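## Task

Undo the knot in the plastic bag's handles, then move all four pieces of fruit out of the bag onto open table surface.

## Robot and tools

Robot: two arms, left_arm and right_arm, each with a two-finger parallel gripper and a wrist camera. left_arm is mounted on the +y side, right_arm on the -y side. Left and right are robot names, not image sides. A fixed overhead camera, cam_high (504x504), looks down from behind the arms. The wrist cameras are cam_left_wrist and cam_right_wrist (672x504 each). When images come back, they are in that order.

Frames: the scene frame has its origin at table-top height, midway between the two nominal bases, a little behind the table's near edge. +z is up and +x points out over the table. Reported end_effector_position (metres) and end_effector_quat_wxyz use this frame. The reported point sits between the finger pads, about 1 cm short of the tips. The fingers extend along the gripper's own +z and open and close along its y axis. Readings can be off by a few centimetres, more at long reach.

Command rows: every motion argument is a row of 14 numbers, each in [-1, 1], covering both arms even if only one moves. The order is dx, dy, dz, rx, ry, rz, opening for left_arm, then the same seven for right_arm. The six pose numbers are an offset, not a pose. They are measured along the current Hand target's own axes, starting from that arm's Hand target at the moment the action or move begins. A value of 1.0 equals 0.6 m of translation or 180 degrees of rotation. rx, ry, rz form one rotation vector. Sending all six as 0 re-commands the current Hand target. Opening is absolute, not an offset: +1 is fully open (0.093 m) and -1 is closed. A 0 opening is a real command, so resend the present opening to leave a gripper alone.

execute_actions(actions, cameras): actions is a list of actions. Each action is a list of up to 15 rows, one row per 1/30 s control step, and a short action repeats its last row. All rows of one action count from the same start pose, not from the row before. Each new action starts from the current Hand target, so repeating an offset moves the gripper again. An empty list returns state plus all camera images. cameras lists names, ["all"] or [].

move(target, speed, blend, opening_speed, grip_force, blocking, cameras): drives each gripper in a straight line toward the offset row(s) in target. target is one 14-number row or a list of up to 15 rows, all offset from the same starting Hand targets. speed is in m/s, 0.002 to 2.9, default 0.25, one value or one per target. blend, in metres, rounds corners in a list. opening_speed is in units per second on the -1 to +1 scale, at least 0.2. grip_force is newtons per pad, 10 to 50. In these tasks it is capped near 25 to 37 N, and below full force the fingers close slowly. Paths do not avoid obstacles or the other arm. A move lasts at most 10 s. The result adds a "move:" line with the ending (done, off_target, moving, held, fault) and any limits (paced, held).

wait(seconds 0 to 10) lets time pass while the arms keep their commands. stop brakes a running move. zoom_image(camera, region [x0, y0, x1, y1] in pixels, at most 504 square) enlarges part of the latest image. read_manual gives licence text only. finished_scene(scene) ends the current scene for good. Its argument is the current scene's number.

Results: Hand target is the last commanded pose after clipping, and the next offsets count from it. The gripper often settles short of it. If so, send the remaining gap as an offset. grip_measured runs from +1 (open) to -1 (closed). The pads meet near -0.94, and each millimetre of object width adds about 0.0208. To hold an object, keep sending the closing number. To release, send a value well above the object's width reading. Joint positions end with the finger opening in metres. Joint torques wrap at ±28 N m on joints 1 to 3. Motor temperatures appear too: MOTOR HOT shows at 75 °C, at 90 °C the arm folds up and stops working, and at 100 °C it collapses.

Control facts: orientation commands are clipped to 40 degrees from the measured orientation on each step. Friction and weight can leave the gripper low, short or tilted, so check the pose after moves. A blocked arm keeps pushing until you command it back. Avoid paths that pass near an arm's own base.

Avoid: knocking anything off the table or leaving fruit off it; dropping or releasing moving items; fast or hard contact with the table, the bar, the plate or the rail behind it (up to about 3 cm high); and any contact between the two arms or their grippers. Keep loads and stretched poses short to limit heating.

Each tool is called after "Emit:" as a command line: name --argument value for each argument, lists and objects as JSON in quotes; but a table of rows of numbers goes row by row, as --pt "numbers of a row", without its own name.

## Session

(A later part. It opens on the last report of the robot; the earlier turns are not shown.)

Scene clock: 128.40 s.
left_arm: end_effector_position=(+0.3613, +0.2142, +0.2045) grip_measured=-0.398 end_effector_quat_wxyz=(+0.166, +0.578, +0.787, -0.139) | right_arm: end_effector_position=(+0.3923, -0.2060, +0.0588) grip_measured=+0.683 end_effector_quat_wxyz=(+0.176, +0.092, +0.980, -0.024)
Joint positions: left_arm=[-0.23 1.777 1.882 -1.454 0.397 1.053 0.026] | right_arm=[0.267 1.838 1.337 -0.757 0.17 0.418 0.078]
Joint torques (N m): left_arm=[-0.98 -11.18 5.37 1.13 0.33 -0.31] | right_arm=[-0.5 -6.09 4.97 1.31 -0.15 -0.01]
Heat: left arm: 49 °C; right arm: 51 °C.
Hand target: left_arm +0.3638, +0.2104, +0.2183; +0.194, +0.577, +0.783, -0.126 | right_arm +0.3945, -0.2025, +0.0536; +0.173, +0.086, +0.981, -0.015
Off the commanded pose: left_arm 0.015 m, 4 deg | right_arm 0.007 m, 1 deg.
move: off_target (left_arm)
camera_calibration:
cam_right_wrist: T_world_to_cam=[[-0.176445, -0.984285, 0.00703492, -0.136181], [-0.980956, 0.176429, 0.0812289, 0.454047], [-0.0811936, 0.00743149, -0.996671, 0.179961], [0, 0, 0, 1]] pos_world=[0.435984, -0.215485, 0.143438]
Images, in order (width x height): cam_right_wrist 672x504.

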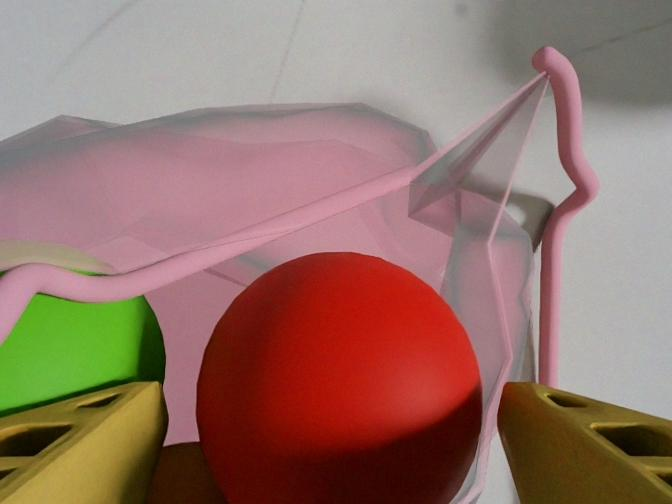

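Emit:
move --pt "0 0 0 0 0 0 -0.4 0 0.0085 0 0 0 0 0.68" --pt "0 0 0 0 0 0 -0.4 -0.002 0.0085 0.023 0 0 0 0.68" --speed 0.05 --cameras '["cam_right_wrist"]'

Scene clock: 130.17 s.
left_arm: end_effector_position=(+0.3613, +0.2142, +0.2045) grip_measured=-0.398 end_effector_quat_wxyz=(+0.166, +0.578, +0.787, -0.139) | right_arm: end_effector_position=(+0.3993, -0.2041, +0.0473) grip_measured=+0.683 end_effector_quat_wxyz=(+0.177, +0.092, +0.980, -0.023)
Joint positions: left_arm=[-0.23 1.777 1.882 -1.454 0.397 1.053 0.026] | right_arm=[0.267 1.875 1.337 -0.718 0.17 0.418 0.078]
Joint torques (N m): left_arm=[-1.14 -11.23 5.46 1.16 0.34 -0.35] | right_arm=[0.24 -6.09 5.24 1.35 -0.12 0.06]
Heat: left arm: 49 °C; right arm: 50 °C.
Hand target: left_arm +0.3638, +0.2104, +0.2183; +0.194, +0.577, +0.783, -0.126 | right_arm +0.4011, -0.1985, +0.0411; +0.173, +0.086, +0.981, -0.015
Off the commanded pose: left_arm 0.015 m, 4 deg | right_arm 0.009 m, 1 deg.
move: off_target (left_arm)
camera_calibration:
cam_right_wrist: T_world_to_cam=[[-0.176494, -0.984281, 0.0063426, -0.132899], [-0.981086, 0.176434, 0.0796289, 0.461675], [-0.0794963, 0.00783137, -0.996804, 0.168496], [0, 0, 0, 1]] pos_world=[0.442882, -0.213585, 0.132037]
Images, in order (width x height): cam_right_wrist 672x504.

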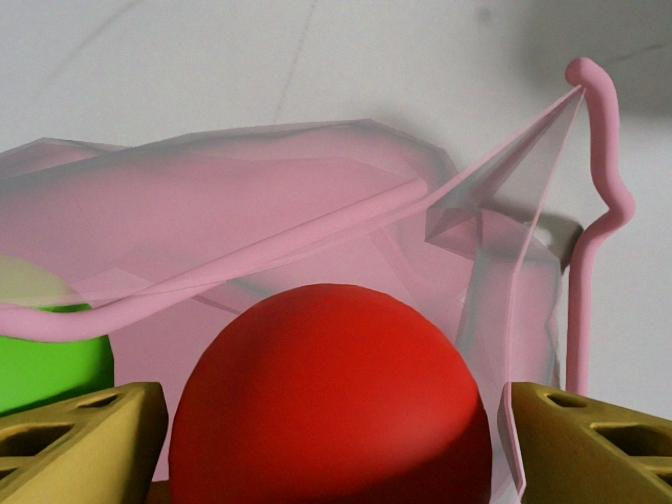

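Emit:
move --pt "0 0 0 0 0 0 -0.4 0.015 0 -0.045 0 0 0 0.68" --pt "0 0 0 0 0 0 -0.4 0.018 0.012 -0.045 0 0 0 0.66" --speed 0.06 --cameras '["cam_right_wrist"]'

Scene clock: 133.47 s.
left_arm: end_effector_position=(+0.3613, +0.2142, +0.2045) grip_measured=-0.398 end_effector_quat_wxyz=(+0.166, +0.578, +0.787, -0.139) | right_arm: end_effector_position=(+0.3881, -0.1916, +0.0500) grip_measured=+0.663 end_effector_quat_wxyz=(+0.168, +0.085, +0.982, -0.022)
Joint positions: left_arm=[-0.23 1.777 1.882 -1.454 0.397 1.053 0.026] | right_arm=[0.304 1.856 1.329 -0.749 0.17 0.441 0.077]
Joint torques (N m): left_arm=[-1.05 -11.19 5.5 1.14 0.33 -0.32] | right_arm=[0.68 -10.02 5.39 0.8 -0.01 0.25]
Heat: left arm: 49 °C; right arm: 51 °C.
Hand target: left_arm +0.3638, +0.2104, +0.2183; +0.194, +0.577, +0.783, -0.126 | right_arm +0.3833, -0.1880, +0.0627; +0.173, +0.086, +0.981, -0.015
Off the commanded pose: left_arm 0.015 m, 4 deg | right_arm 0.014 m, 1 deg.
move: off_target (left_arm, right_arm); target 2's new opening was sent with right_arm's hand 0.014 m and 1 deg from that target
camera_calibration:
cam_right_wrist: T_world_to_cam=[[-0.161177, -0.9869, 0.00706186, -0.12908], [-0.982191, 0.1611, 0.0966855, 0.444877], [-0.0965566, 0.00864739, -0.99529, 0.176869], [0, 0, 0, 1]] pos_world=[0.433227, -0.200588, 0.133935]
Images, in order (width x height): cam_right_wrist 672x504.

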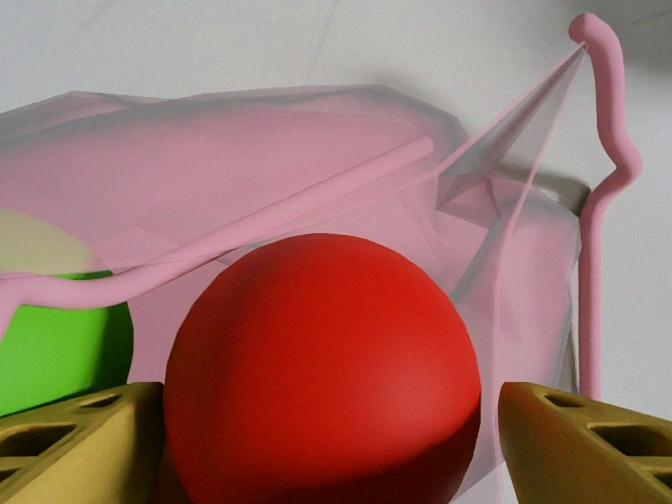

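Emit:
move --pt "0 0 0 0 0 0 -0.4 -0.02 0 -0.055 0 0 0 0.66" --pt "0 0 0 0 0 0 -0.4 0 -0.02 -0.065 -0.0665 0 -0.183 0.72" --speed 0.1 --cameras '["cam_right_wrist"]'

Scene clock: 139.37 s.
left_arm: end_effector_position=(+0.3613, +0.2142, +0.2045) grip_measured=-0.398 end_effector_quat_wxyz=(+0.166, +0.578, +0.787, -0.139) | right_arm: end_effector_position=(+0.3685, -0.2002, +0.0848) grip_measured=+0.717 end_effector_quat_wxyz=(+0.148, -0.208, +0.967, +0.029)
Joint positions: left_arm=[-0.23 1.777 1.882 -1.454 0.397 1.053 0.026] | right_arm=[0.199 1.752 1.351 -0.878 -0.056 -0.225 0.08]
Joint torques (N m): left_arm=[-1.03 -11.04 5.48 1.1 0.33 -0.33] | right_arm=[-0.58 -9.69 4.83 1.15 -0.31 -0.02]
Heat: left arm: 50 °C; right arm: 50 °C.
Hand target: left_arm +0.3638, +0.2104, +0.2183; +0.194, +0.577, +0.783, -0.126 | right_arm +0.3680, -0.1975, +0.0994; +0.170, -0.214, +0.961, +0.038
Off the commanded pose: left_arm 0.015 m, 4 deg | right_arm 0.015 m, 3 deg.
move: off_target (left_arm, right_arm); target 2's new opening was sent with right_arm's hand 0.015 m and 3 deg from that target
camera_calibration:
cam_right_wrist: T_world_to_cam=[[0.42129, -0.906925, -0.00143752, -0.338848], [-0.898651, -0.417659, 0.134116, 0.273807], [-0.122234, -0.05521, -0.990965, 0.205978], [0, 0, 0, 1]] pos_world=[0.413988, -0.181579, 0.166908]
Images, in order (width x height): cam_right_wrist 672x504.

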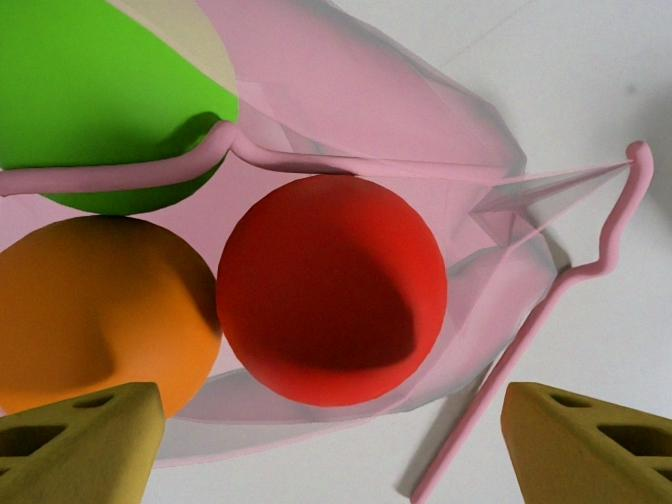

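Emit:
move --target '[0,0,0,0,0,0,-0.4,-0.011,-0.017,-0.02,-0.078,0,-0.214,0.78]' --speed 0.1 --cameras '["cam_right_wrist"]'

Scene clock: 144.00 s.
left_arm: end_effector_position=(+0.3613, +0.2142, +0.2045) grip_measured=-0.398 end_effector_quat_wxyz=(+0.166, +0.578, +0.787, -0.139) | right_arm: end_effector_position=(+0.3722, -0.2089, +0.1097) grip_measured=+0.777 end_effector_quat_wxyz=(+0.144, -0.533, +0.830, +0.084)
Joint positions: left_arm=[-0.23 1.777 1.882 -1.454 0.397 1.053 0.026] | right_arm=[0.081 1.849 1.572 -1.119 -0.278 -1.044 0.083]
Joint velocities: left_arm=[-0.002 -0.022 0.007 0.022 -0.183 -0.007 0] | right_arm=[within noise]
Joint torques (N m): left_arm=[-1.07 -11.02 5.35 1.13 0.34 -0.34] | right_arm=[-0.58 -5.75 7.36 0.51 -0.5 0.03]
Heat: left arm: 50 °C; right arm: 49 °C.
Hand target: left_arm +0.3638, +0.2104, +0.2183; +0.194, +0.577, +0.783, -0.126 | right_arm +0.3742, -0.2059, +0.1129; +0.146, -0.537, +0.826, +0.095
Off the commanded pose: left_arm 0.015 m, 4 deg | right_arm 0.005 m, 1 deg.
move: off_target (left_arm)
camera_calibration:
cam_right_wrist: T_world_to_cam=[[0.913364, -0.407078, 0.00728325, -0.427921], [-0.405639, -0.908308, 0.102144, -0.0122855], [-0.0349653, -0.0962494, -0.994743, 0.189961], [0, 0, 0, 1]] pos_world=[0.392506, -0.167073, 0.193334]
Images, in order (width x height): cam_right_wrist 672x504.

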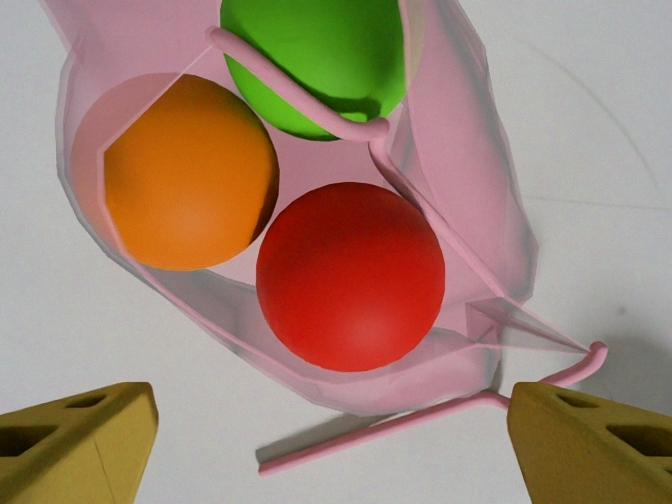

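Emit:
move --pt "0 0 0 0 0 0 -0.4 0.008 -0.01 0.118 0 0 0 0.8" --pt "0 0 0 0 0 0 -0.4 0.008 -0.01 0.118 0 0 0 0.1" --speed 0.08 --opening_speed 0.6 --cameras '["cam_right_wrist"]'

Emit:
move --target '[0,0,0,0,0,0,-0.4,-0.06,0,-0.17,0,0,0,0.1]' --speed 0.1 --cameras '["cam_high","cam_right_wrist"]'

Scene clock: 147.60 s.
left_arm: end_effector_position=(+0.3613, +0.2142, +0.2045) grip_measured=-0.398 end_effector_quat_wxyz=(+0.166, +0.578, +0.787, -0.139) | right_arm: end_effector_position=(+0.3867, -0.1969, +0.0487) grip_measured=+0.220 end_effector_quat_wxyz=(+0.143, -0.538, +0.826, +0.086)
Joint positions: left_arm=[-0.23 1.777 1.882 -1.454 0.397 1.053 0.026] | right_arm=[0.107 1.944 1.454 -0.905 -0.278 -1.03 0.056]
Joint torques (N m): left_arm=[-0.96 -11.23 5.35 1.12 0.32 -0.31] | right_arm=[0.54 -6.79 4.81 0.95 -0.44 0.26]
Heat: left arm: 50 °C; right arm: 48 °C.
Hand target: left_arm +0.3638, +0.2104, +0.2183; +0.194, +0.577, +0.783, -0.126 | right_arm +0.3877, -0.1903, +0.0447; +0.145, -0.537, +0.826, +0.095
Off the commanded pose: left_arm 0.015 m, 4 deg | right_arm 0.008 m, 1 deg.
move: off_target (left_arm)
camera_calibration:
cam_right_wrist: T_world_to_cam=[[0.918488, -0.395426, 0.0042532, -0.435397], [-0.393797, -0.913615, 0.101149, 0.00520355], [-0.0361111, -0.0945789, -0.994862, 0.13178], [0, 0, 0, 1]] pos_world=[0.406715, -0.15495, 0.132428]
Images, in order (width x height): cam_right_wrist 672x504.

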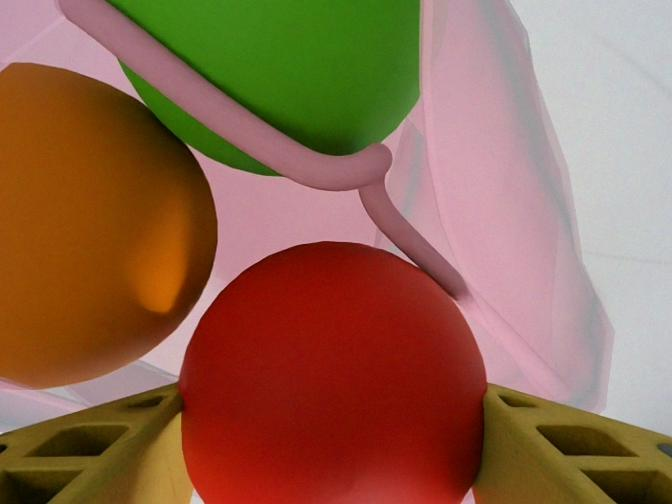

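Scene clock: 149.57 s.
left_arm: end_effector_position=(+0.3613, +0.2142, +0.2045) grip_measured=-0.398 end_effector_quat_wxyz=(+0.166, +0.578, +0.787, -0.139) | right_arm: end_effector_position=(+0.3882, -0.1974, +0.1402) grip_measured=+0.220 end_effector_quat_wxyz=(+0.135, -0.536, +0.828, +0.091)
Joint positions: left_arm=[-0.23 1.777 1.882 -1.454 0.397 1.053 0.026] | right_arm=[0.107 1.944 1.822 -1.291 -0.278 -1.028 0.056]
Joint torques (N m): left_arm=[-0.99 -11.15 5.48 1.14 0.32 -0.27] | right_arm=[0.69 -8.53 7.12 0.46 -0.4 0.25]
Heat: left arm: 50 °C; right arm: 48 °C.
Hand target: left_arm +0.3638, +0.2104, +0.2183; +0.194, +0.577, +0.783, -0.126 | right_arm +0.3873, -0.1913, +0.1529; +0.145, -0.537, +0.826, +0.095
Off the commanded pose: left_arm 0.015 m, 4 deg | right_arm 0.014 m, 1 deg.
move: off_target (left_arm, right_arm)
camera_calibration:
cam_right_wrist: T_world_to_cam=[[0.918057, -0.396263, -0.0120984, -0.435012], [-0.392669, -0.913087, 0.109926, -0.00551707], [-0.0546066, -0.0961679, -0.993866, 0.229457], [0, 0, 0, 1]] pos_world=[0.40973, -0.15535, 0.223393]
Images, in order (width x height): cam_high 504x504, cam_right_wrist 672x504.

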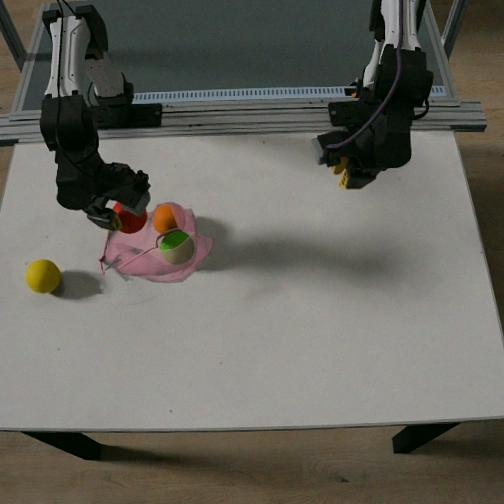

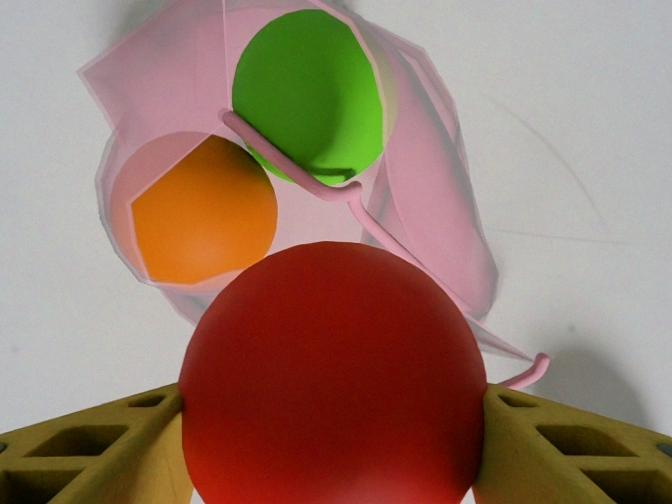

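Emit:
move --pt "0 0 0 0 0 0 -0.4 0.337 -0.014 -0.1225 0.152 0 0.418 0.1" --pt "0 0 0 0 0 0 -0.4 0.387 -0.014 0.015 0.152 0 0.418 0.1" --speed '[0.18,0.1]' --cameras '["cam_high","cam_right_wrist"]'

Scene clock: 155.83 s.
left_arm: end_effector_position=(+0.3613, +0.2142, +0.2045) grip_measured=-0.398 end_effector_quat_wxyz=(+0.166, +0.578, +0.787, -0.139) | right_arm: end_effector_position=(+0.3049, -0.3860, +0.0641) grip_measured=+0.220 end_effector_quat_wxyz=(+0.165, +0.113, +0.980, -0.010)
Joint positions: left_arm=[-0.23 1.777 1.882 -1.454 0.397 1.053 0.026] | right_arm=[-0.333 1.528 1.023 -0.738 -0.045 -0.106 0.056]
Joint torques (N m): left_arm=[-0.95 -11.15 5.35 1.1 0.34 -0.29] | right_arm=[-0.55 -4.81 4.88 1.46 0.11 0.26]
Heat: left arm: 50 °C; right arm: 48 °C.
Hand target: left_arm +0.3638, +0.2104, +0.2183; +0.194, +0.577, +0.783, -0.126 | right_arm +0.3077, -0.3914, +0.0651; +0.172, +0.120, +0.977, -0.021
Off the commanded pose: left_arm 0.015 m, 4 deg | right_arm 0.006 m, 2 deg.
move: off_target (left_arm)
camera_calibration:
cam_right_wrist: T_world_to_cam=[[-0.211409, -0.977111, -0.0236881, -0.313344], [-0.97253, 0.207879, 0.104746, 0.407697], [-0.0974242, 0.0451817, -0.994217, 0.198849], [0, 0, 0, 1]] pos_world=[0.349627, -0.399908, 0.147572]
Images, in order (width x height): cam_high 504x504, cam_right_wrist 672x504.

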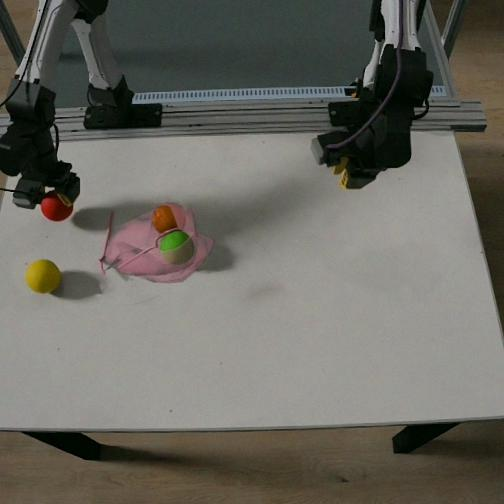

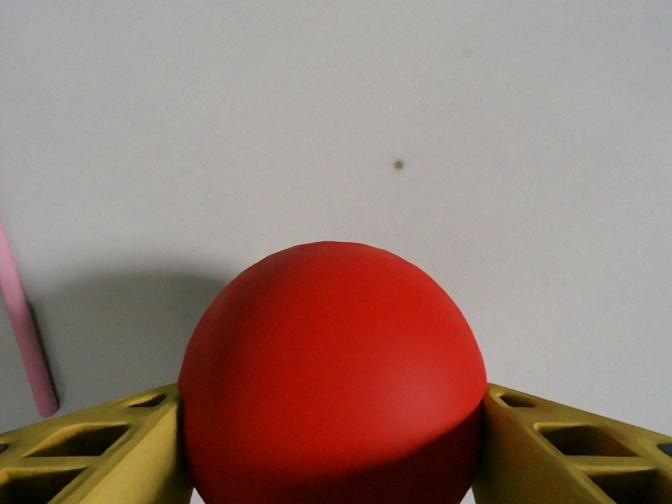

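Emit:
move --pt "0 0 0 0 0 0 -0.4 0.009 0 0.027 0 0 0 0.1" --pt "0 0 0 0 0 0 -0.4 0.009 0 0.027 0 0 0 0.6" --pt "0 0 0 0 0 0 -0.4 0 0 -0.15 0 0 0 0.6" --pt "0 0 0 0 0 0 -0.4 0.071 0.396 -0.195 0 0 0 0.8" --speed '[0.06,0.1,0.12,0.2]' --opening_speed 0.5 --cameras '["cam_high","cam_right_wrist"]'

Scene clock: 163.23 s.
left_arm: end_effector_position=(+0.3613, +0.2142, +0.2045) grip_measured=-0.398 end_effector_quat_wxyz=(+0.166, +0.578, +0.787, -0.139) | right_arm: end_effector_position=(+0.2853, -0.1405, +0.1557) grip_measured=+0.797 end_effector_quat_wxyz=(+0.169, +0.115, +0.979, -0.012)
Joint positions: left_arm=[-0.23 1.777 1.882 -1.454 0.397 1.053 0.026] | right_arm=[0.581 1.557 1.415 -1.185 0.237 0.777 0.083]
Joint torques (N m): left_arm=[-0.99 -11.02 5.35 1.13 0.35 -0.32] | right_arm=[-0.06 -3.9 7.3 0.66 0.35 0.24]
Heat: left arm: 50 °C; right arm: 46 °C.
Hand target: left_arm +0.3638, +0.2104, +0.2183; +0.194, +0.577, +0.783, -0.126 | right_arm +0.2875, -0.1414, +0.1605; +0.172, +0.120, +0.977, -0.021
Off the commanded pose: left_arm 0.015 m, 4 deg | right_arm 0.005 m, 1 deg.
move: off_target (left_arm)
camera_calibration:
cam_right_wrist: T_world_to_cam=[[-0.217369, -0.975838, -0.0221427, -0.0737871], [-0.971953, 0.214306, 0.0968483, 0.329959], [-0.089763, 0.0425735, -0.995053, 0.274525], [0, 0, 0, 1]] pos_world=[0.329308, -0.154404, 0.239577]
Images, in order (width x height): cam_high 504x504, cam_right_wrist 672x504.

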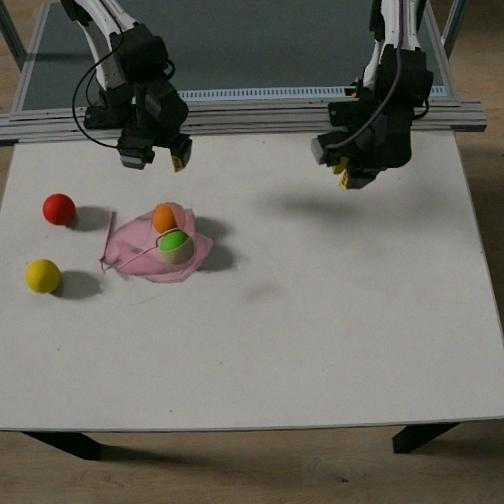

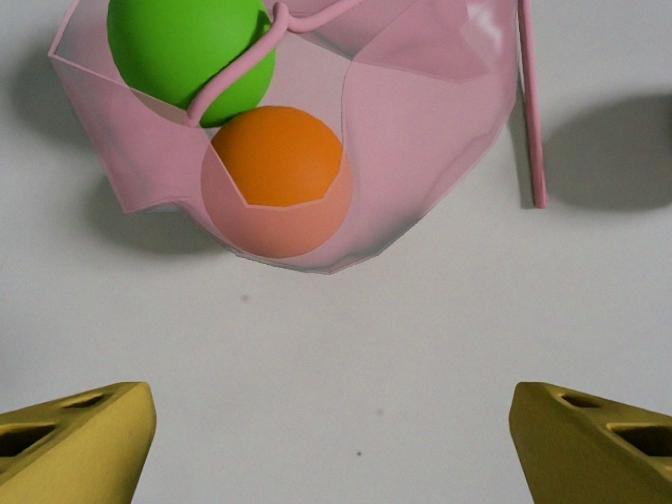

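Emit:
move --target '[0,0,0,0,0,0,-0.4,-0.074,-0.194,-0.062,0,0,0,0.8]' --speed 0.2

Emit:
move --target '[-0.4045,-0.1457,0.32,0,0,0,-0.4,0,0,0,0,0,0,0.8]' --speed 0.2 --cameras '["cam_high","cam_left_wrist"]'

Scene clock: 165.27 s.
left_arm: end_effector_position=(+0.3613, +0.2142, +0.2045) grip_measured=-0.398 end_effector_quat_wxyz=(+0.166, +0.578, +0.787, -0.139) | right_arm: end_effector_position=(+0.2912, -0.2646, +0.1981) grip_measured=+0.797 end_effector_quat_wxyz=(+0.165, +0.127, +0.978, -0.034)
Joint positions: left_arm=[-0.23 1.777 1.882 -1.454 0.397 1.053 0.026] | right_arm=[0.163 1.445 1.483 -1.312 0.162 0.387 0.083]
Joint torques (N m): left_arm=[-0.9 -11.12 5.56 1.11 0.34 -0.32] | right_arm=[-0.23 -5.31 7.16 0.82 -0.16 -0.01]
Heat: left arm: 50 °C; right arm: 46 °C.
Hand target: left_arm +0.3638, +0.2104, +0.2183; +0.194, +0.577, +0.783, -0.126 | right_arm +0.2875, -0.2614, +0.2106; +0.172, +0.120, +0.977, -0.021
Off the commanded pose: left_arm 0.015 m, 4 deg | right_arm 0.013 m, 2 deg.
move: off_target (left_arm, right_arm)

Scene clock: 168.17 s.
left_arm: end_effector_position=(+0.3774, -0.1069, +0.1452) grip_measured=-0.398 end_effector_quat_wxyz=(+0.217, +0.579, +0.774, -0.135) | right_arm: end_effector_position=(+0.2911, -0.2645, +0.1981) grip_measured=+0.797 end_effector_quat_wxyz=(+0.164, +0.127, +0.978, -0.034)
Joint positions: left_arm=[-0.9 2.553 2.834 -1.337 0.152 0.406 0.026] | right_arm=[0.163 1.445 1.483 -1.312 0.162 0.386 0.083]
Joint torques (N m): left_arm=[-0.73 -14.08 8.23 1.03 0.09 -0.31] | right_arm=[-0.34 -5.34 7.2 0.78 -0.18 0.02]
Motor temperatures (°C): left_arm=[24 50 43 32 24 25 29] | right_arm=[25 45 38 34 26 24 26]
Heat: left arm: 50 °C; right arm: 45 °C.
Hand target: left_arm +0.3738, -0.1044, +0.1536; +0.194, +0.577, +0.783, -0.126 | right_arm +0.2875, -0.2614, +0.2106; +0.172, +0.120, +0.978, -0.021
Off the commanded pose: left_arm 0.010 m, 3 deg | right_arm 0.013 m, 2 deg.
elbow stopped short (left arm): the move would have taken joint 3 (elbow) straighter than the controller allows.
move: off_target (left_arm, right_arm)
camera_calibration:
cam_left_wrist: T_world_to_cam=[[-0.952613, -0.299913, -0.0508035, 0.337617], [-0.296902, 0.953072, -0.0591807, 0.256791], [0.0661685, -0.0412927, -0.996954, 0.19745], [0, 0, 0, 1]] pos_world=[0.384795, -0.135331, 0.229197]
Images, in order (width x height): cam_high 504x504, cam_left_wrist 672x504.

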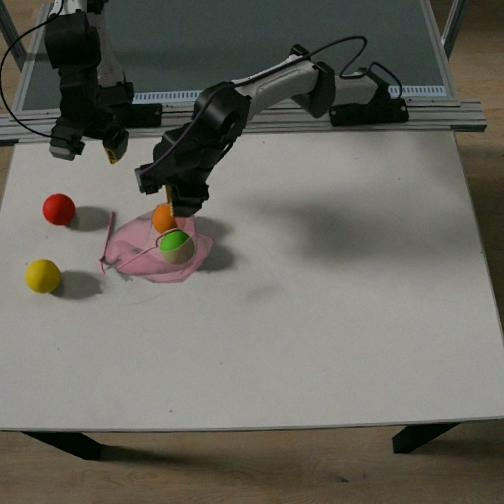

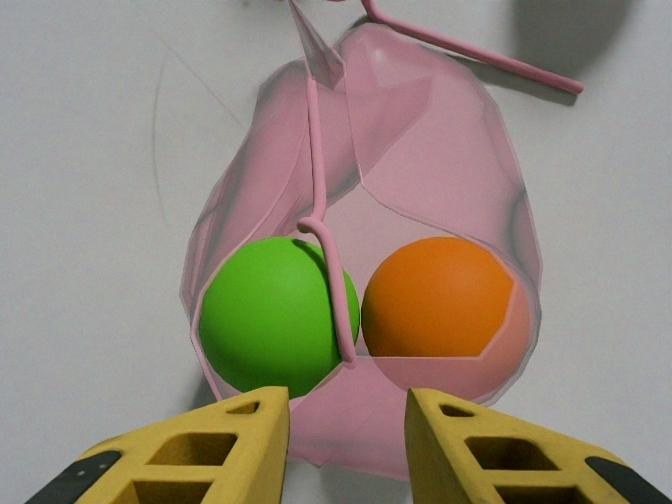

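Emit:
move --pt "0.032 0.006 0.1 0 0 0 -0.4 0 0 0 0 0 0 0.8" --speed 0.08 --cameras '["cam_left_wrist"]'

Scene clock: 169.97 s.
left_arm: end_effector_position=(+0.3738, -0.1053, +0.0704) grip_measured=-0.398 end_effector_quat_wxyz=(+0.157, +0.583, +0.787, -0.123) | right_arm: end_effector_position=(+0.2911, -0.2645, +0.1981) grip_measured=+0.797 end_effector_quat_wxyz=(+0.164, +0.127, +0.978, -0.034)
Joint positions: left_arm=[-0.9 2.553 2.569 -1.196 0.152 0.406 0.026] | right_arm=[0.163 1.445 1.483 -1.312 0.162 0.386 0.083]
Joint torques (N m): left_arm=[-0.29 -17.35 5.81 1.62 0.08 -0.19] | right_arm=[-0.17 -5.49 7.32 0.77 -0.16 0.02]
Heat: left arm: 50 °C; right arm: 45 °C.
Hand target: left_arm +0.3818, -0.1122, +0.0915; +0.194, +0.577, +0.783, -0.126 | right_arm +0.2875, -0.2614, +0.2106; +0.172, +0.120, +0.978, -0.021
Off the commanded pose: left_arm 0.024 m, 4 deg | right_arm 0.013 m, 2 deg.
move: off_target (left_arm, right_arm)
camera_calibration:
cam_left_wrist: T_world_to_cam=[[-0.955531, -0.294889, 0.000292706, 0.328803], [-0.294439, 0.954125, 0.0543313, 0.240898], [-0.016301, 0.051829, -0.998523, 0.164008], [0, 0, 0, 1]] pos_world=[0.387784, -0.141387, 0.150581]
Images, in order (width x height): cam_left_wrist 672x504.

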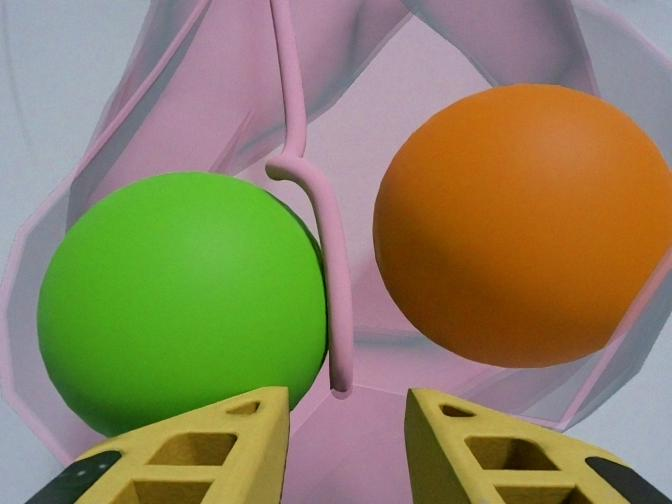

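Emit:
move --pt "-0.008 0.001 0.037 0 0 0 -0.66 0 0 0 0 0 0 0.8" --pt "-0.008 0.001 0.037 0 0 0 -1 0 0 0 0 0 0 0.8" --speed 0.06 --opening_speed 0.8 --cameras '["cam_left_wrist"]'

Scene clock: 172.43 s.
left_arm: end_effector_position=(+0.3828, -0.1158, +0.0610) grip_measured=-0.977 end_effector_quat_wxyz=(+0.169, +0.583, +0.785, -0.126) | right_arm: end_effector_position=(+0.2911, -0.2645, +0.1981) grip_measured=+0.797 end_effector_quat_wxyz=(+0.164, +0.127, +0.978, -0.034)
Joint positions: left_arm=[-0.9 2.625 2.661 -1.192 0.152 0.406 0] | right_arm=[0.163 1.445 1.483 -1.312 0.162 0.386 0.083]
Joint torques (N m): left_arm=[-1.17 -14.58 8.75 1.39 0.08 -0.32] | right_arm=[-0.24 -5.56 7.28 0.77 -0.14 0.01]
Heat: left arm: 51 °C; right arm: 45 °C.
Hand target: left_arm +0.3871, -0.1255, +0.0738; +0.194, +0.577, +0.783, -0.126 | right_arm +0.2875, -0.2614, +0.2106; +0.172, +0.120, +0.978, -0.021
Off the commanded pose: left_arm 0.017 m, 3 deg | right_arm 0.013 m, 2 deg.
move: off_target (left_arm, right_arm); target 2's new opening was sent with left_arm's hand 0.017 m and 3 deg from that target
camera_calibration:
cam_left_wrist: T_world_to_cam=[[-0.955282, -0.295534, -0.00980392, 0.334772], [-0.295697, 0.954743, 0.0320716, 0.256025], [-0.000118038, 0.0335364, -0.999437, 0.147053], [0, 0, 0, 1]] pos_world=[0.395524, -0.150433, 0.142042]
Images, in order (width x height): cam_left_wrist 672x504.

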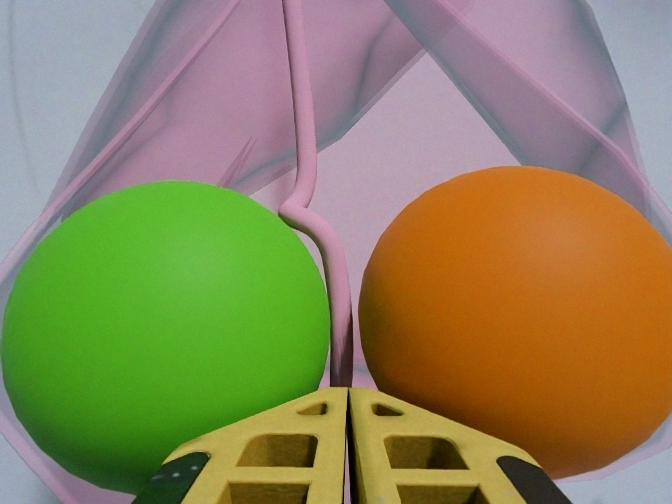

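Emit:
move --pt "0 0 0 0 0 0 -0.66 0 0 0 0 0 0 0.8" --pt "0.004 0.001 0.03 0 0 0 -0.66 0 0 0 0 0 0 0.8" --pt "0.004 0.001 0.03 0 0 0 -1 0 0 0 0 0 0 0.8" --speed 0.05 --opening_speed 0.8 --cameras '["cam_left_wrist"]'

Scene clock: 175.63 s.
left_arm: end_effector_position=(+0.3851, -0.1189, +0.0456) grip_measured=-0.977 end_effector_quat_wxyz=(+0.165, +0.583, +0.786, -0.125) | right_arm: end_effector_position=(+0.2911, -0.2645, +0.1981) grip_measured=+0.797 end_effector_quat_wxyz=(+0.164, +0.127, +0.978, -0.034)
Joint positions: left_arm=[-0.9 2.657 2.664 -1.17 0.152 0.406 0] | right_arm=[0.163 1.445 1.483 -1.312 0.162 0.386 0.083]
Joint torques (N m): left_arm=[-1.18 -14.87 7.72 1.54 0.1 -0.3] | right_arm=[-0.24 -5.5 7.23 0.8 -0.16 -0.01]
Heat: left arm: 51 °C; right arm: 44 °C.
Hand target: left_arm +0.3899, -0.1309, +0.0567; +0.194, +0.577, +0.783, -0.126 | right_arm +0.2875, -0.2614, +0.2106; +0.172, +0.120, +0.978, -0.021
Off the commanded pose: left_arm 0.017 m, 3 deg | right_arm 0.013 m, 2 deg.
move: off_target (left_arm, right_arm); target 3's new opening was sent with left_arm's hand 0.016 m and 3 deg from that target
camera_calibration:
cam_left_wrist: T_world_to_cam=[[-0.955353, -0.295387, -0.00689262, 0.335934], [-0.295425, 0.954559, 0.0392497, 0.259636], [-0.00501444, 0.0395336, -0.999206, 0.134336], [0, 0, 0, 1]] pos_world=[0.398312, -0.153918, 0.126354]
Images, in order (width x height): cam_left_wrist 672x504.

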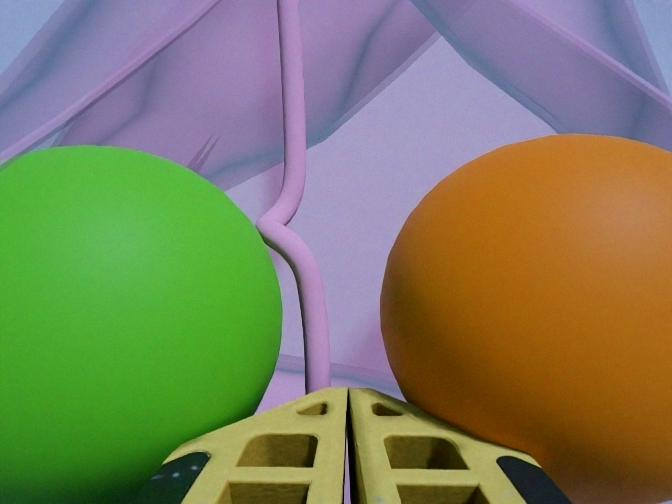

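Emit:
move --pt "0 0 -0.16 0 0 0 -0.66 0 0 0 0 0 0 0.8" --pt "0.3 0.1 -0.3 0 0 0 -0.4 0 0 0 0 0 0 0.8" --speed 0.15

Emit:
move --target '[0,0,0,0,0,0,-0.4,-0.02,0.21,0.085,0,0,0,0.8]' --speed 0.2 --cameras '["cam_high","cam_right_wrist"]'

Scene clock: 180.07 s.
left_arm: end_effector_position=(+0.3676, +0.1242, +0.1173) grip_measured=-0.402 end_effector_quat_wxyz=(+0.152, +0.567, +0.800, -0.124) | right_arm: end_effector_position=(+0.2911, -0.2645, +0.1981) grip_measured=+0.797 end_effector_quat_wxyz=(+0.164, +0.127, +0.978, -0.034)
Joint positions: left_arm=[-0.491 1.846 1.624 -1.05 0.286 0.758 0.026] | right_arm=[0.163 1.445 1.483 -1.312 0.162 0.386 0.083]
Joint torques (N m): left_arm=[-0.46 -13.27 5.82 1.33 0.49 0.19] | right_arm=[-0.39 -5.53 7.32 0.75 -0.16 0.03]
Heat: left arm: 52 °C; right arm: 44 °C.
Hand target: left_arm +0.3720, +0.1170, +0.1381; +0.194, +0.577, +0.783, -0.126 | right_arm +0.2875, -0.2614, +0.2106; +0.172, +0.120, +0.978, -0.021
Off the commanded pose: left_arm 0.022 m, 5 deg | right_arm 0.013 m, 2 deg.
move: off_target (left_arm, right_arm); target 2's new opening was sent with left_arm's hand 0.023 m and 5 deg from that target

Scene clock: 181.60 s.
left_arm: end_effector_position=(+0.3676, +0.1242, +0.1173) grip_measured=-0.402 end_effector_quat_wxyz=(+0.152, +0.567, +0.800, -0.124) | right_arm: end_effector_position=(+0.3374, -0.1481, +0.1602) grip_measured=+0.797 end_effector_quat_wxyz=(+0.156, +0.113, +0.981, -0.021)
Joint positions: left_arm=[-0.491 1.846 1.624 -1.05 0.286 0.758 0.026] | right_arm=[0.476 1.741 1.638 -1.232 0.211 0.671 0.083]
Joint torques (N m): left_arm=[-0.49 -13.29 5.81 1.33 0.5 0.16] | right_arm=[0.02 -5.56 7.39 1.05 0.32 0.19]
Heat: left arm: 52 °C; right arm: 44 °C.
Hand target: left_arm +0.3720, +0.1170, +0.1381; +0.194, +0.577, +0.783, -0.126 | right_arm +0.3458, -0.1461, +0.1668; +0.172, +0.120, +0.977, -0.021
Off the commanded pose: left_arm 0.022 m, 5 deg | right_arm 0.011 m, 2 deg.
move: off_target (left_arm, right_arm)
camera_calibration:
cam_right_wrist: T_world_to_cam=[[-0.216624, -0.976255, -0.00101757, -0.0734817], [-0.969065, 0.214902, 0.121365, 0.377011], [-0.118265, 0.0272767, -0.992607, 0.290894], [0, 0, 0, 1]] pos_world=[0.383833, -0.160692, 0.242912]
Images, in order (width x height): cam_high 504x504, cam_right_wrist 672x504.

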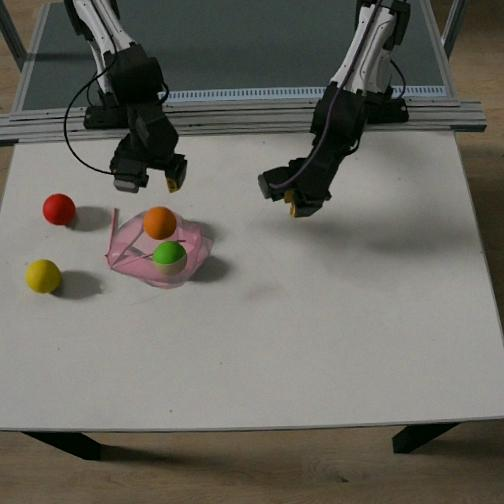

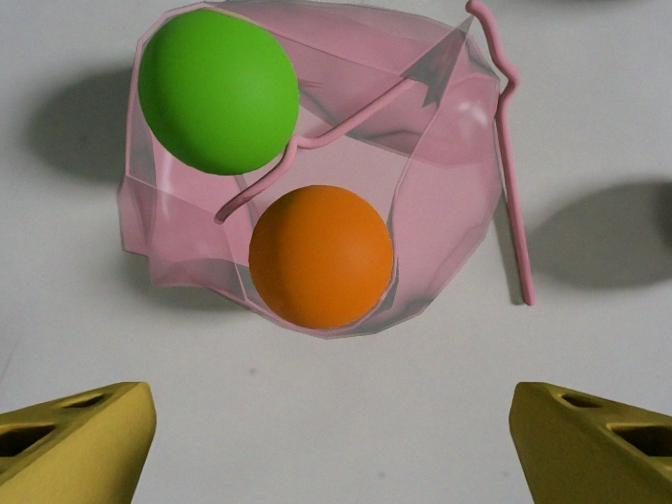

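Emit:
move --target '[0,0,0,0,0,0,-0.4,0.06,0.0128,0.1,0,0,0,0.8]' --speed 0.12 --cameras '["cam_right_wrist"]'

Scene clock: 183.53 s.
left_arm: end_effector_position=(+0.3676, +0.1242, +0.1173) grip_measured=-0.402 end_effector_quat_wxyz=(+0.152, +0.567, +0.800, -0.124) | right_arm: end_effector_position=(+0.3324, -0.1371, +0.0940) grip_measured=+0.797 end_effector_quat_wxyz=(+0.158, +0.117, +0.980, -0.021)
Joint positions: left_arm=[-0.491 1.846 1.624 -1.05 0.286 0.758 0.026] | right_arm=[0.512 1.741 1.374 -0.974 0.222 0.715 0.083]
Joint torques (N m): left_arm=[-0.36 -13.29 5.96 1.32 0.51 0.16] | right_arm=[0.58 -7.02 4.86 1.12 0.32 0.21]
Heat: left arm: 52 °C; right arm: 43 °C.
Hand target: left_arm +0.3720, +0.1170, +0.1381; +0.194, +0.577, +0.783, -0.126 | right_arm +0.3348, -0.1354, +0.0981; +0.172, +0.120, +0.977, -0.021
Off the commanded pose: left_arm 0.022 m, 5 deg | right_arm 0.005 m, 2 deg.
move: off_target (left_arm)
camera_calibration:
cam_right_wrist: T_world_to_cam=[[-0.223652, -0.974666, -0.00241644, -0.0612502], [-0.967956, 0.221821, 0.117715, 0.378661], [-0.114197, 0.0286662, -0.993045, 0.223185], [0, 0, 0, 1]] pos_world=[0.378316, -0.150091, 0.17691]
Images, in order (width x height): cam_right_wrist 672x504.

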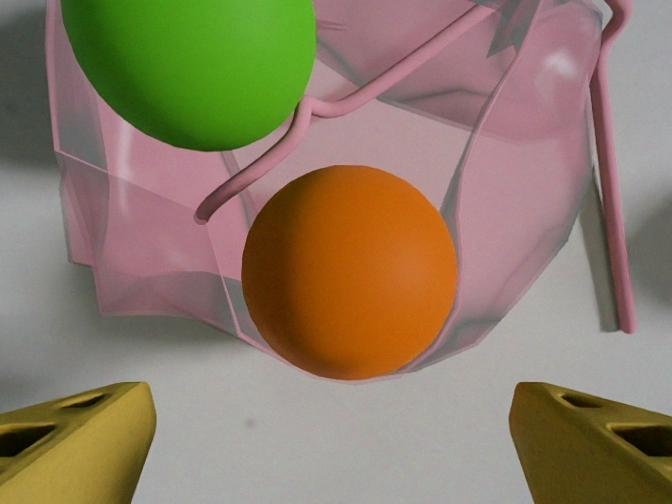

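Emit:
move --pt "0 0 0 0 0 0 -0.4 -0.01 -0.009 0.02 -0.0475 0 -0.1305 0.74" --pt "0 0 0 0 0 0 -0.4 0.002 -0.009 0.079 -0.0475 0 -0.1305 0.74" --speed 0.07 --cameras '["cam_right_wrist"]'

Scene clock: 188.70 s.
left_arm: end_effector_position=(+0.3676, +0.1242, +0.1173) grip_measured=-0.402 end_effector_quat_wxyz=(+0.152, +0.567, +0.800, -0.124) | right_arm: end_effector_position=(+0.3467, -0.1480, +0.0556) grip_measured=+0.743 end_effector_quat_wxyz=(+0.172, -0.088, +0.981, +0.007)
Joint positions: left_arm=[-0.491 1.846 1.624 -1.05 0.286 0.758 0.026] | right_arm=[0.414 1.726 1.187 -0.703 0.099 0.21 0.081]
Joint torques (N m): left_arm=[-0.44 -13.16 5.91 1.33 0.51 0.15] | right_arm=[-0.5 -5.93 4.85 1.4 -0.21 -0.03]
Heat: left arm: 52 °C; right arm: 43 °C.
Hand target: left_arm +0.3720, +0.1170, +0.1381; +0.194, +0.577, +0.783, -0.126 | right_arm +0.3481, -0.1443, +0.0531; +0.173, -0.094, +0.980, +0.017
Off the commanded pose: left_arm 0.022 m, 5 deg | right_arm 0.005 m, 1 deg.
move: off_target (left_arm)
camera_calibration:
cam_right_wrist: T_world_to_cam=[[0.187644, -0.982183, 0.0103463, -0.213114], [-0.978308, -0.185942, 0.0913141, 0.344185], [-0.0877633, -0.0272564, -0.995768, 0.169785], [0, 0, 0, 1]] pos_world=[0.39161, -0.140691, 0.139842]
Images, in order (width x height): cam_right_wrist 672x504.

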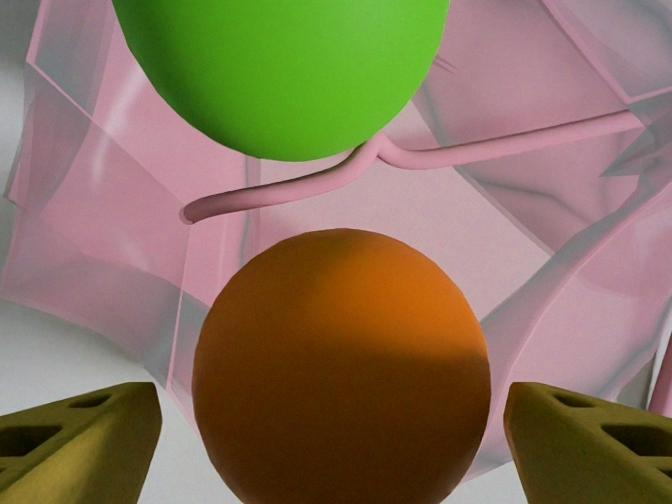

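Emit:
move --pt "0 0 0 0 0 0 -0.4 -0.034 0 -0.094 0 0 0 0.74" --pt "0 0 0 0 0 0 -0.4 0.05 0.0175 -0.125 0 0 0 -1" --pt "0 0 0 0 0 0 -0.4 0.0845 0.0175 -0.031 0 0 0 -1" --pt "0 0 0 0 0 0 -0.4 0.008 0.002 -0.003 0 0 0 -1" --speed '[0.1,0.1,0.08,0.04]' --cameras '["cam_high","cam_right_wrist"]'

Emit:
move --target '[0,0,0,0,0,0,-0.4,0.01,0,-0.15,0,0,0,0.7]' --speed 0.1 --cameras '["cam_high","cam_right_wrist"]'

Scene clock: 195.90 s.
left_arm: end_effector_position=(+0.3676, +0.1242, +0.1173) grip_measured=-0.402 end_effector_quat_wxyz=(+0.152, +0.567, +0.800, -0.124) | right_arm: end_effector_position=(+0.3337, -0.1510, +0.0481) grip_measured=-0.975 end_effector_quat_wxyz=(+0.164, -0.088, +0.983, +0.005)
Joint positions: left_arm=[-0.491 1.846 1.624 -1.05 0.286 0.758 0.026] | right_arm=[0.42 1.7 1.132 -0.693 0.098 0.216 0]
Joint torques (N m): left_arm=[-0.39 -13.22 5.81 1.33 0.49 0.18] | right_arm=[-0.49 -4.9 7.43 1.22 -0.18 0.04]
Heat: left arm: 51 °C; right arm: 43 °C.
Hand target: left_arm +0.3720, +0.1170, +0.1381; +0.194, +0.577, +0.783, -0.126 | right_arm +0.3428, -0.1441, +0.0532; +0.173, -0.094, +0.980, +0.017
Off the commanded pose: left_arm 0.022 m, 5 deg | right_arm 0.013 m, 2 deg.
move: off_target (left_arm, right_arm)
camera_calibration:
cam_right_wrist: T_world_to_cam=[[0.188033, -0.98209, 0.0119159, -0.213743], [-0.976538, -0.185645, 0.109132, 0.330163], [-0.104965, -0.0321566, -0.993956, 0.165928], [0, 0, 0, 1]] pos_world=[0.380025, -0.143286, 0.131441]
Images, in order (width x height): cam_high 504x504, cam_right_wrist 672x504.

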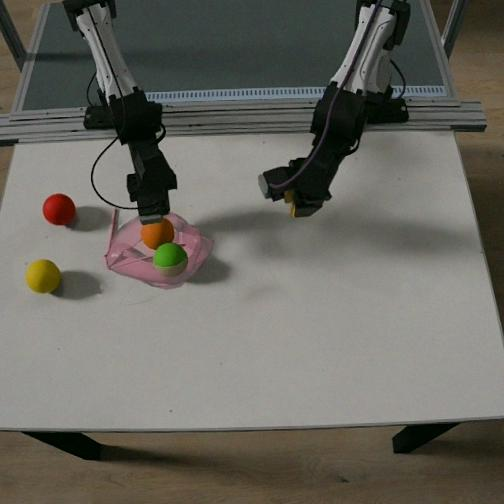

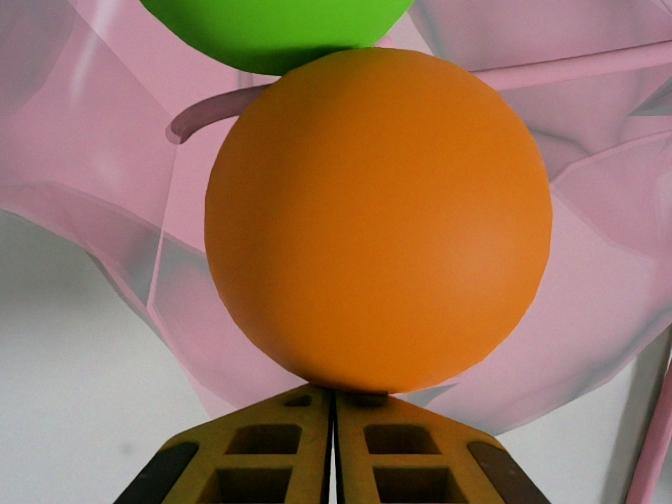

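Scene clock: 197.70 s.
left_arm: end_effector_position=(+0.3676, +0.1242, +0.1173) grip_measured=-0.402 end_effector_quat_wxyz=(+0.152, +0.567, +0.800, -0.124) | right_arm: end_effector_position=(+0.3093, -0.1558, +0.1190) grip_measured=+0.697 end_effector_quat_wxyz=(+0.160, -0.095, +0.982, +0.006)
Joint positions: left_arm=[-0.491 1.846 1.624 -1.05 0.286 0.758 0.026] | right_arm=[0.437 1.565 1.277 -0.981 0.098 0.219 0.079]
Joint torques (N m): left_arm=[-0.36 -13.24 6.01 1.33 0.52 0.17] | right_arm=[0.58 -7.38 7.36 0.8 -0.07 0.23]
Heat: left arm: 51 °C; right arm: 43 °C.
Hand target: left_arm +0.3720, +0.1170, +0.1381; +0.194, +0.577, +0.783, -0.126 | right_arm +0.3071, -0.1510, +0.1357; +0.173, -0.094, +0.980, +0.017
Off the commanded pose: left_arm 0.022 m, 5 deg | right_arm 0.017 m, 2 deg.
move: off_target (left_arm, right_arm)
camera_calibration:
cam_right_wrist: T_world_to_cam=[[0.20158, -0.979392, 0.0125506, -0.21855], [-0.97315, -0.198809, 0.11599, 0.293781], [-0.111104, -0.0355948, -0.993171, 0.234978], [0, 0, 0, 1]] pos_world=[0.356056, -0.147276, 0.202041]
Images, in order (width x height): cam_high 504x504, cam_right_wrist 672x504.

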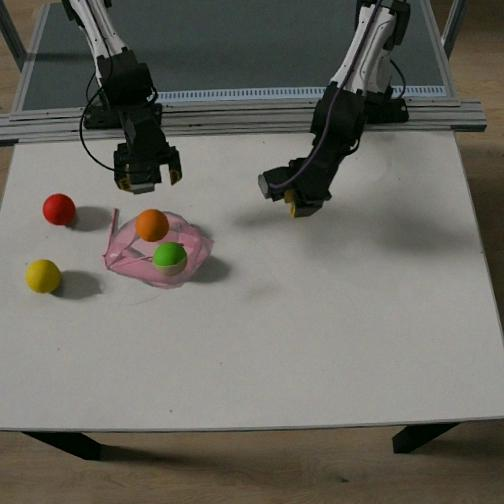

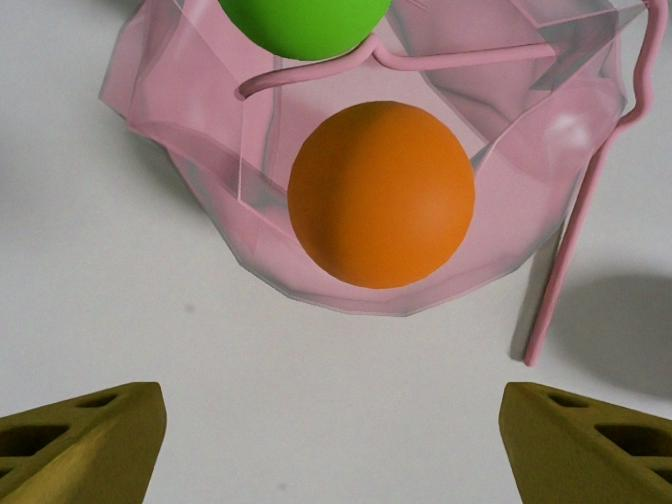

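Emit:
move --pt "0 0 0 0 0 0 -0.4 -0.033 -0.033 0.08 0 0 0 0.8" --pt "0 0 0 0 0 0 -0.4 -0.033 -0.033 0.1695 0 0 0 0.8" --speed 0.08 --cameras '["cam_right_wrist"]'

Scene clock: 200.60 s.
left_arm: end_effector_position=(+0.3676, +0.1242, +0.1173) grip_measured=-0.402 end_effector_quat_wxyz=(+0.152, +0.567, +0.800, -0.124) | right_arm: end_effector_position=(+0.3614, -0.1643, +0.0508) grip_measured=+0.797 end_effector_quat_wxyz=(+0.173, -0.087, +0.981, +0.007)
Joint positions: left_arm=[-0.491 1.846 1.624 -1.05 0.286 0.758 0.026] | right_arm=[0.351 1.757 1.202 -0.681 0.078 0.151 0.083]
Joint torques (N m): left_arm=[-0.39 -13.3 5.83 1.32 0.51 0.2] | right_arm=[-0.49 -5.6 4.82 1.39 -0.23 0.03]
Heat: left arm: 51 °C; right arm: 43 °C.
Hand target: left_arm +0.3720, +0.1170, +0.1381; +0.194, +0.577, +0.783, -0.126 | right_arm +0.3633, -0.1603, +0.0469; +0.173, -0.094, +0.980, +0.017
Off the commanded pose: left_arm 0.022 m, 5 deg | right_arm 0.006 m, 1 deg.
move: off_target (left_arm)
camera_calibration:
cam_right_wrist: T_world_to_cam=[[0.186888, -0.982338, 0.00919312, -0.231573], [-0.978622, -0.185347, 0.0891354, 0.356351], [-0.0858572, -0.0256549, -0.995977, 0.16534], [0, 0, 0, 1]] pos_world=[0.406207, -0.157192, 0.135041]
Images, in order (width x height): cam_right_wrist 672x504.

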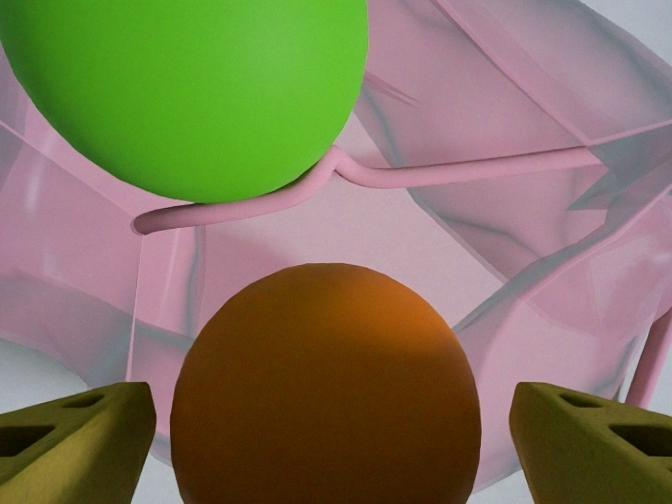

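Emit:
move --target '[0,0,0,0,0,0,-0.4,0,0,0,0,0,0,0.1]' --opening_speed 0.6

Emit:
move --target '[0,0,0,0,0,0,-0.4,-0.057,0,-0.157,0,0,0,0.08]' --speed 0.1 --cameras '["cam_high","cam_right_wrist"]'

Scene clock: 202.43 s.
left_arm: end_effector_position=(+0.3676, +0.1242, +0.1173) grip_measured=-0.402 end_effector_quat_wxyz=(+0.152, +0.567, +0.800, -0.124) | right_arm: end_effector_position=(+0.3617, -0.1642, +0.0509) grip_measured=+0.233 end_effector_quat_wxyz=(+0.174, -0.088, +0.981, +0.008)
Joint positions: left_arm=[-0.491 1.846 1.624 -1.05 0.286 0.758 0.026] | right_arm=[0.351 1.757 1.202 -0.679 0.077 0.15 0.056]
Joint torques (N m): left_arm=[-0.35 -13.23 5.89 1.35 0.51 0.19] | right_arm=[-0.59 -5.5 4.89 1.38 -0.22 0.02]
Heat: left arm: 51 °C; right arm: 43 °C.
Hand target: left_arm +0.3720, +0.1170, +0.1381; +0.194, +0.577, +0.783, -0.126 | right_arm +0.3633, -0.1602, +0.0469; +0.173, -0.094, +0.980, +0.017
Off the commanded pose: left_arm 0.022 m, 5 deg | right_arm 0.006 m, 1 deg.
move: off_target (left_arm)

Scene clock: 204.33 s.
left_arm: end_effector_position=(+0.3676, +0.1242, +0.1173) grip_measured=-0.402 end_effector_quat_wxyz=(+0.152, +0.567, +0.800, -0.124) | right_arm: end_effector_position=(+0.3644, -0.1637, +0.1251) grip_measured=+0.232 end_effector_quat_wxyz=(+0.155, -0.089, +0.984, +0.003)
Joint positions: left_arm=[-0.491 1.846 1.624 -1.05 0.286 0.758 0.026] | right_arm=[0.351 1.757 1.514 -1.031 0.077 0.15 0.056]
Joint torques (N m): left_arm=[-0.42 -13.35 6.05 1.32 0.48 0.18] | right_arm=[-0.27 -9.48 7.5 0.83 -0.24 0.03]
Heat: left arm: 51 °C; right arm: 43 °C.
Hand target: left_arm +0.3720, +0.1170, +0.1381; +0.194, +0.577, +0.783, -0.126 | right_arm +0.3632, -0.1603, +0.1471; +0.173, -0.094, +0.980, +0.017
Off the commanded pose: left_arm 0.022 m, 5 deg | right_arm 0.022 m, 3 deg.
move: off_target (left_arm, right_arm)
camera_calibration:
cam_right_wrist: T_world_to_cam=[[0.187997, -0.982056, 0.014906, -0.233188], [-0.974529, -0.184624, 0.127309, 0.346617], [-0.122273, -0.03846, -0.991751, 0.250359], [0, 0, 0, 1]] pos_world=[0.412239, -0.155381, 0.207642]
Images, in order (width x height): cam_high 504x504, cam_right_wrist 672x504.

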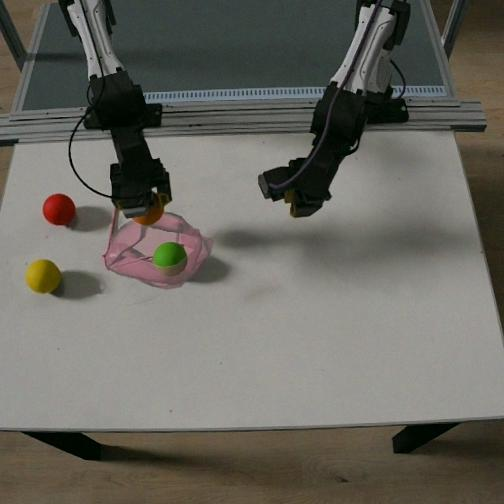

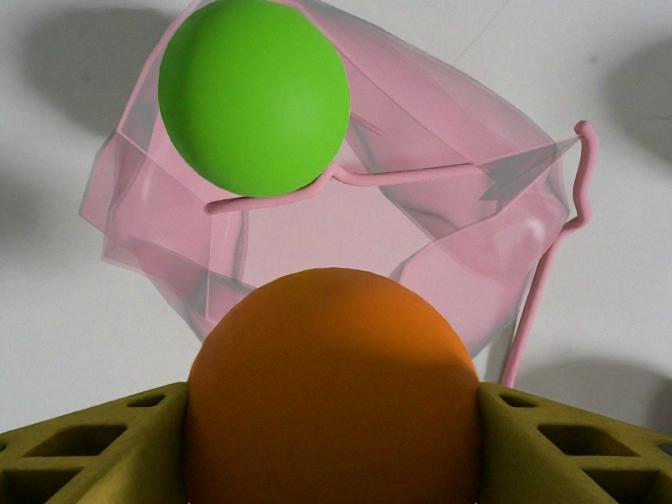

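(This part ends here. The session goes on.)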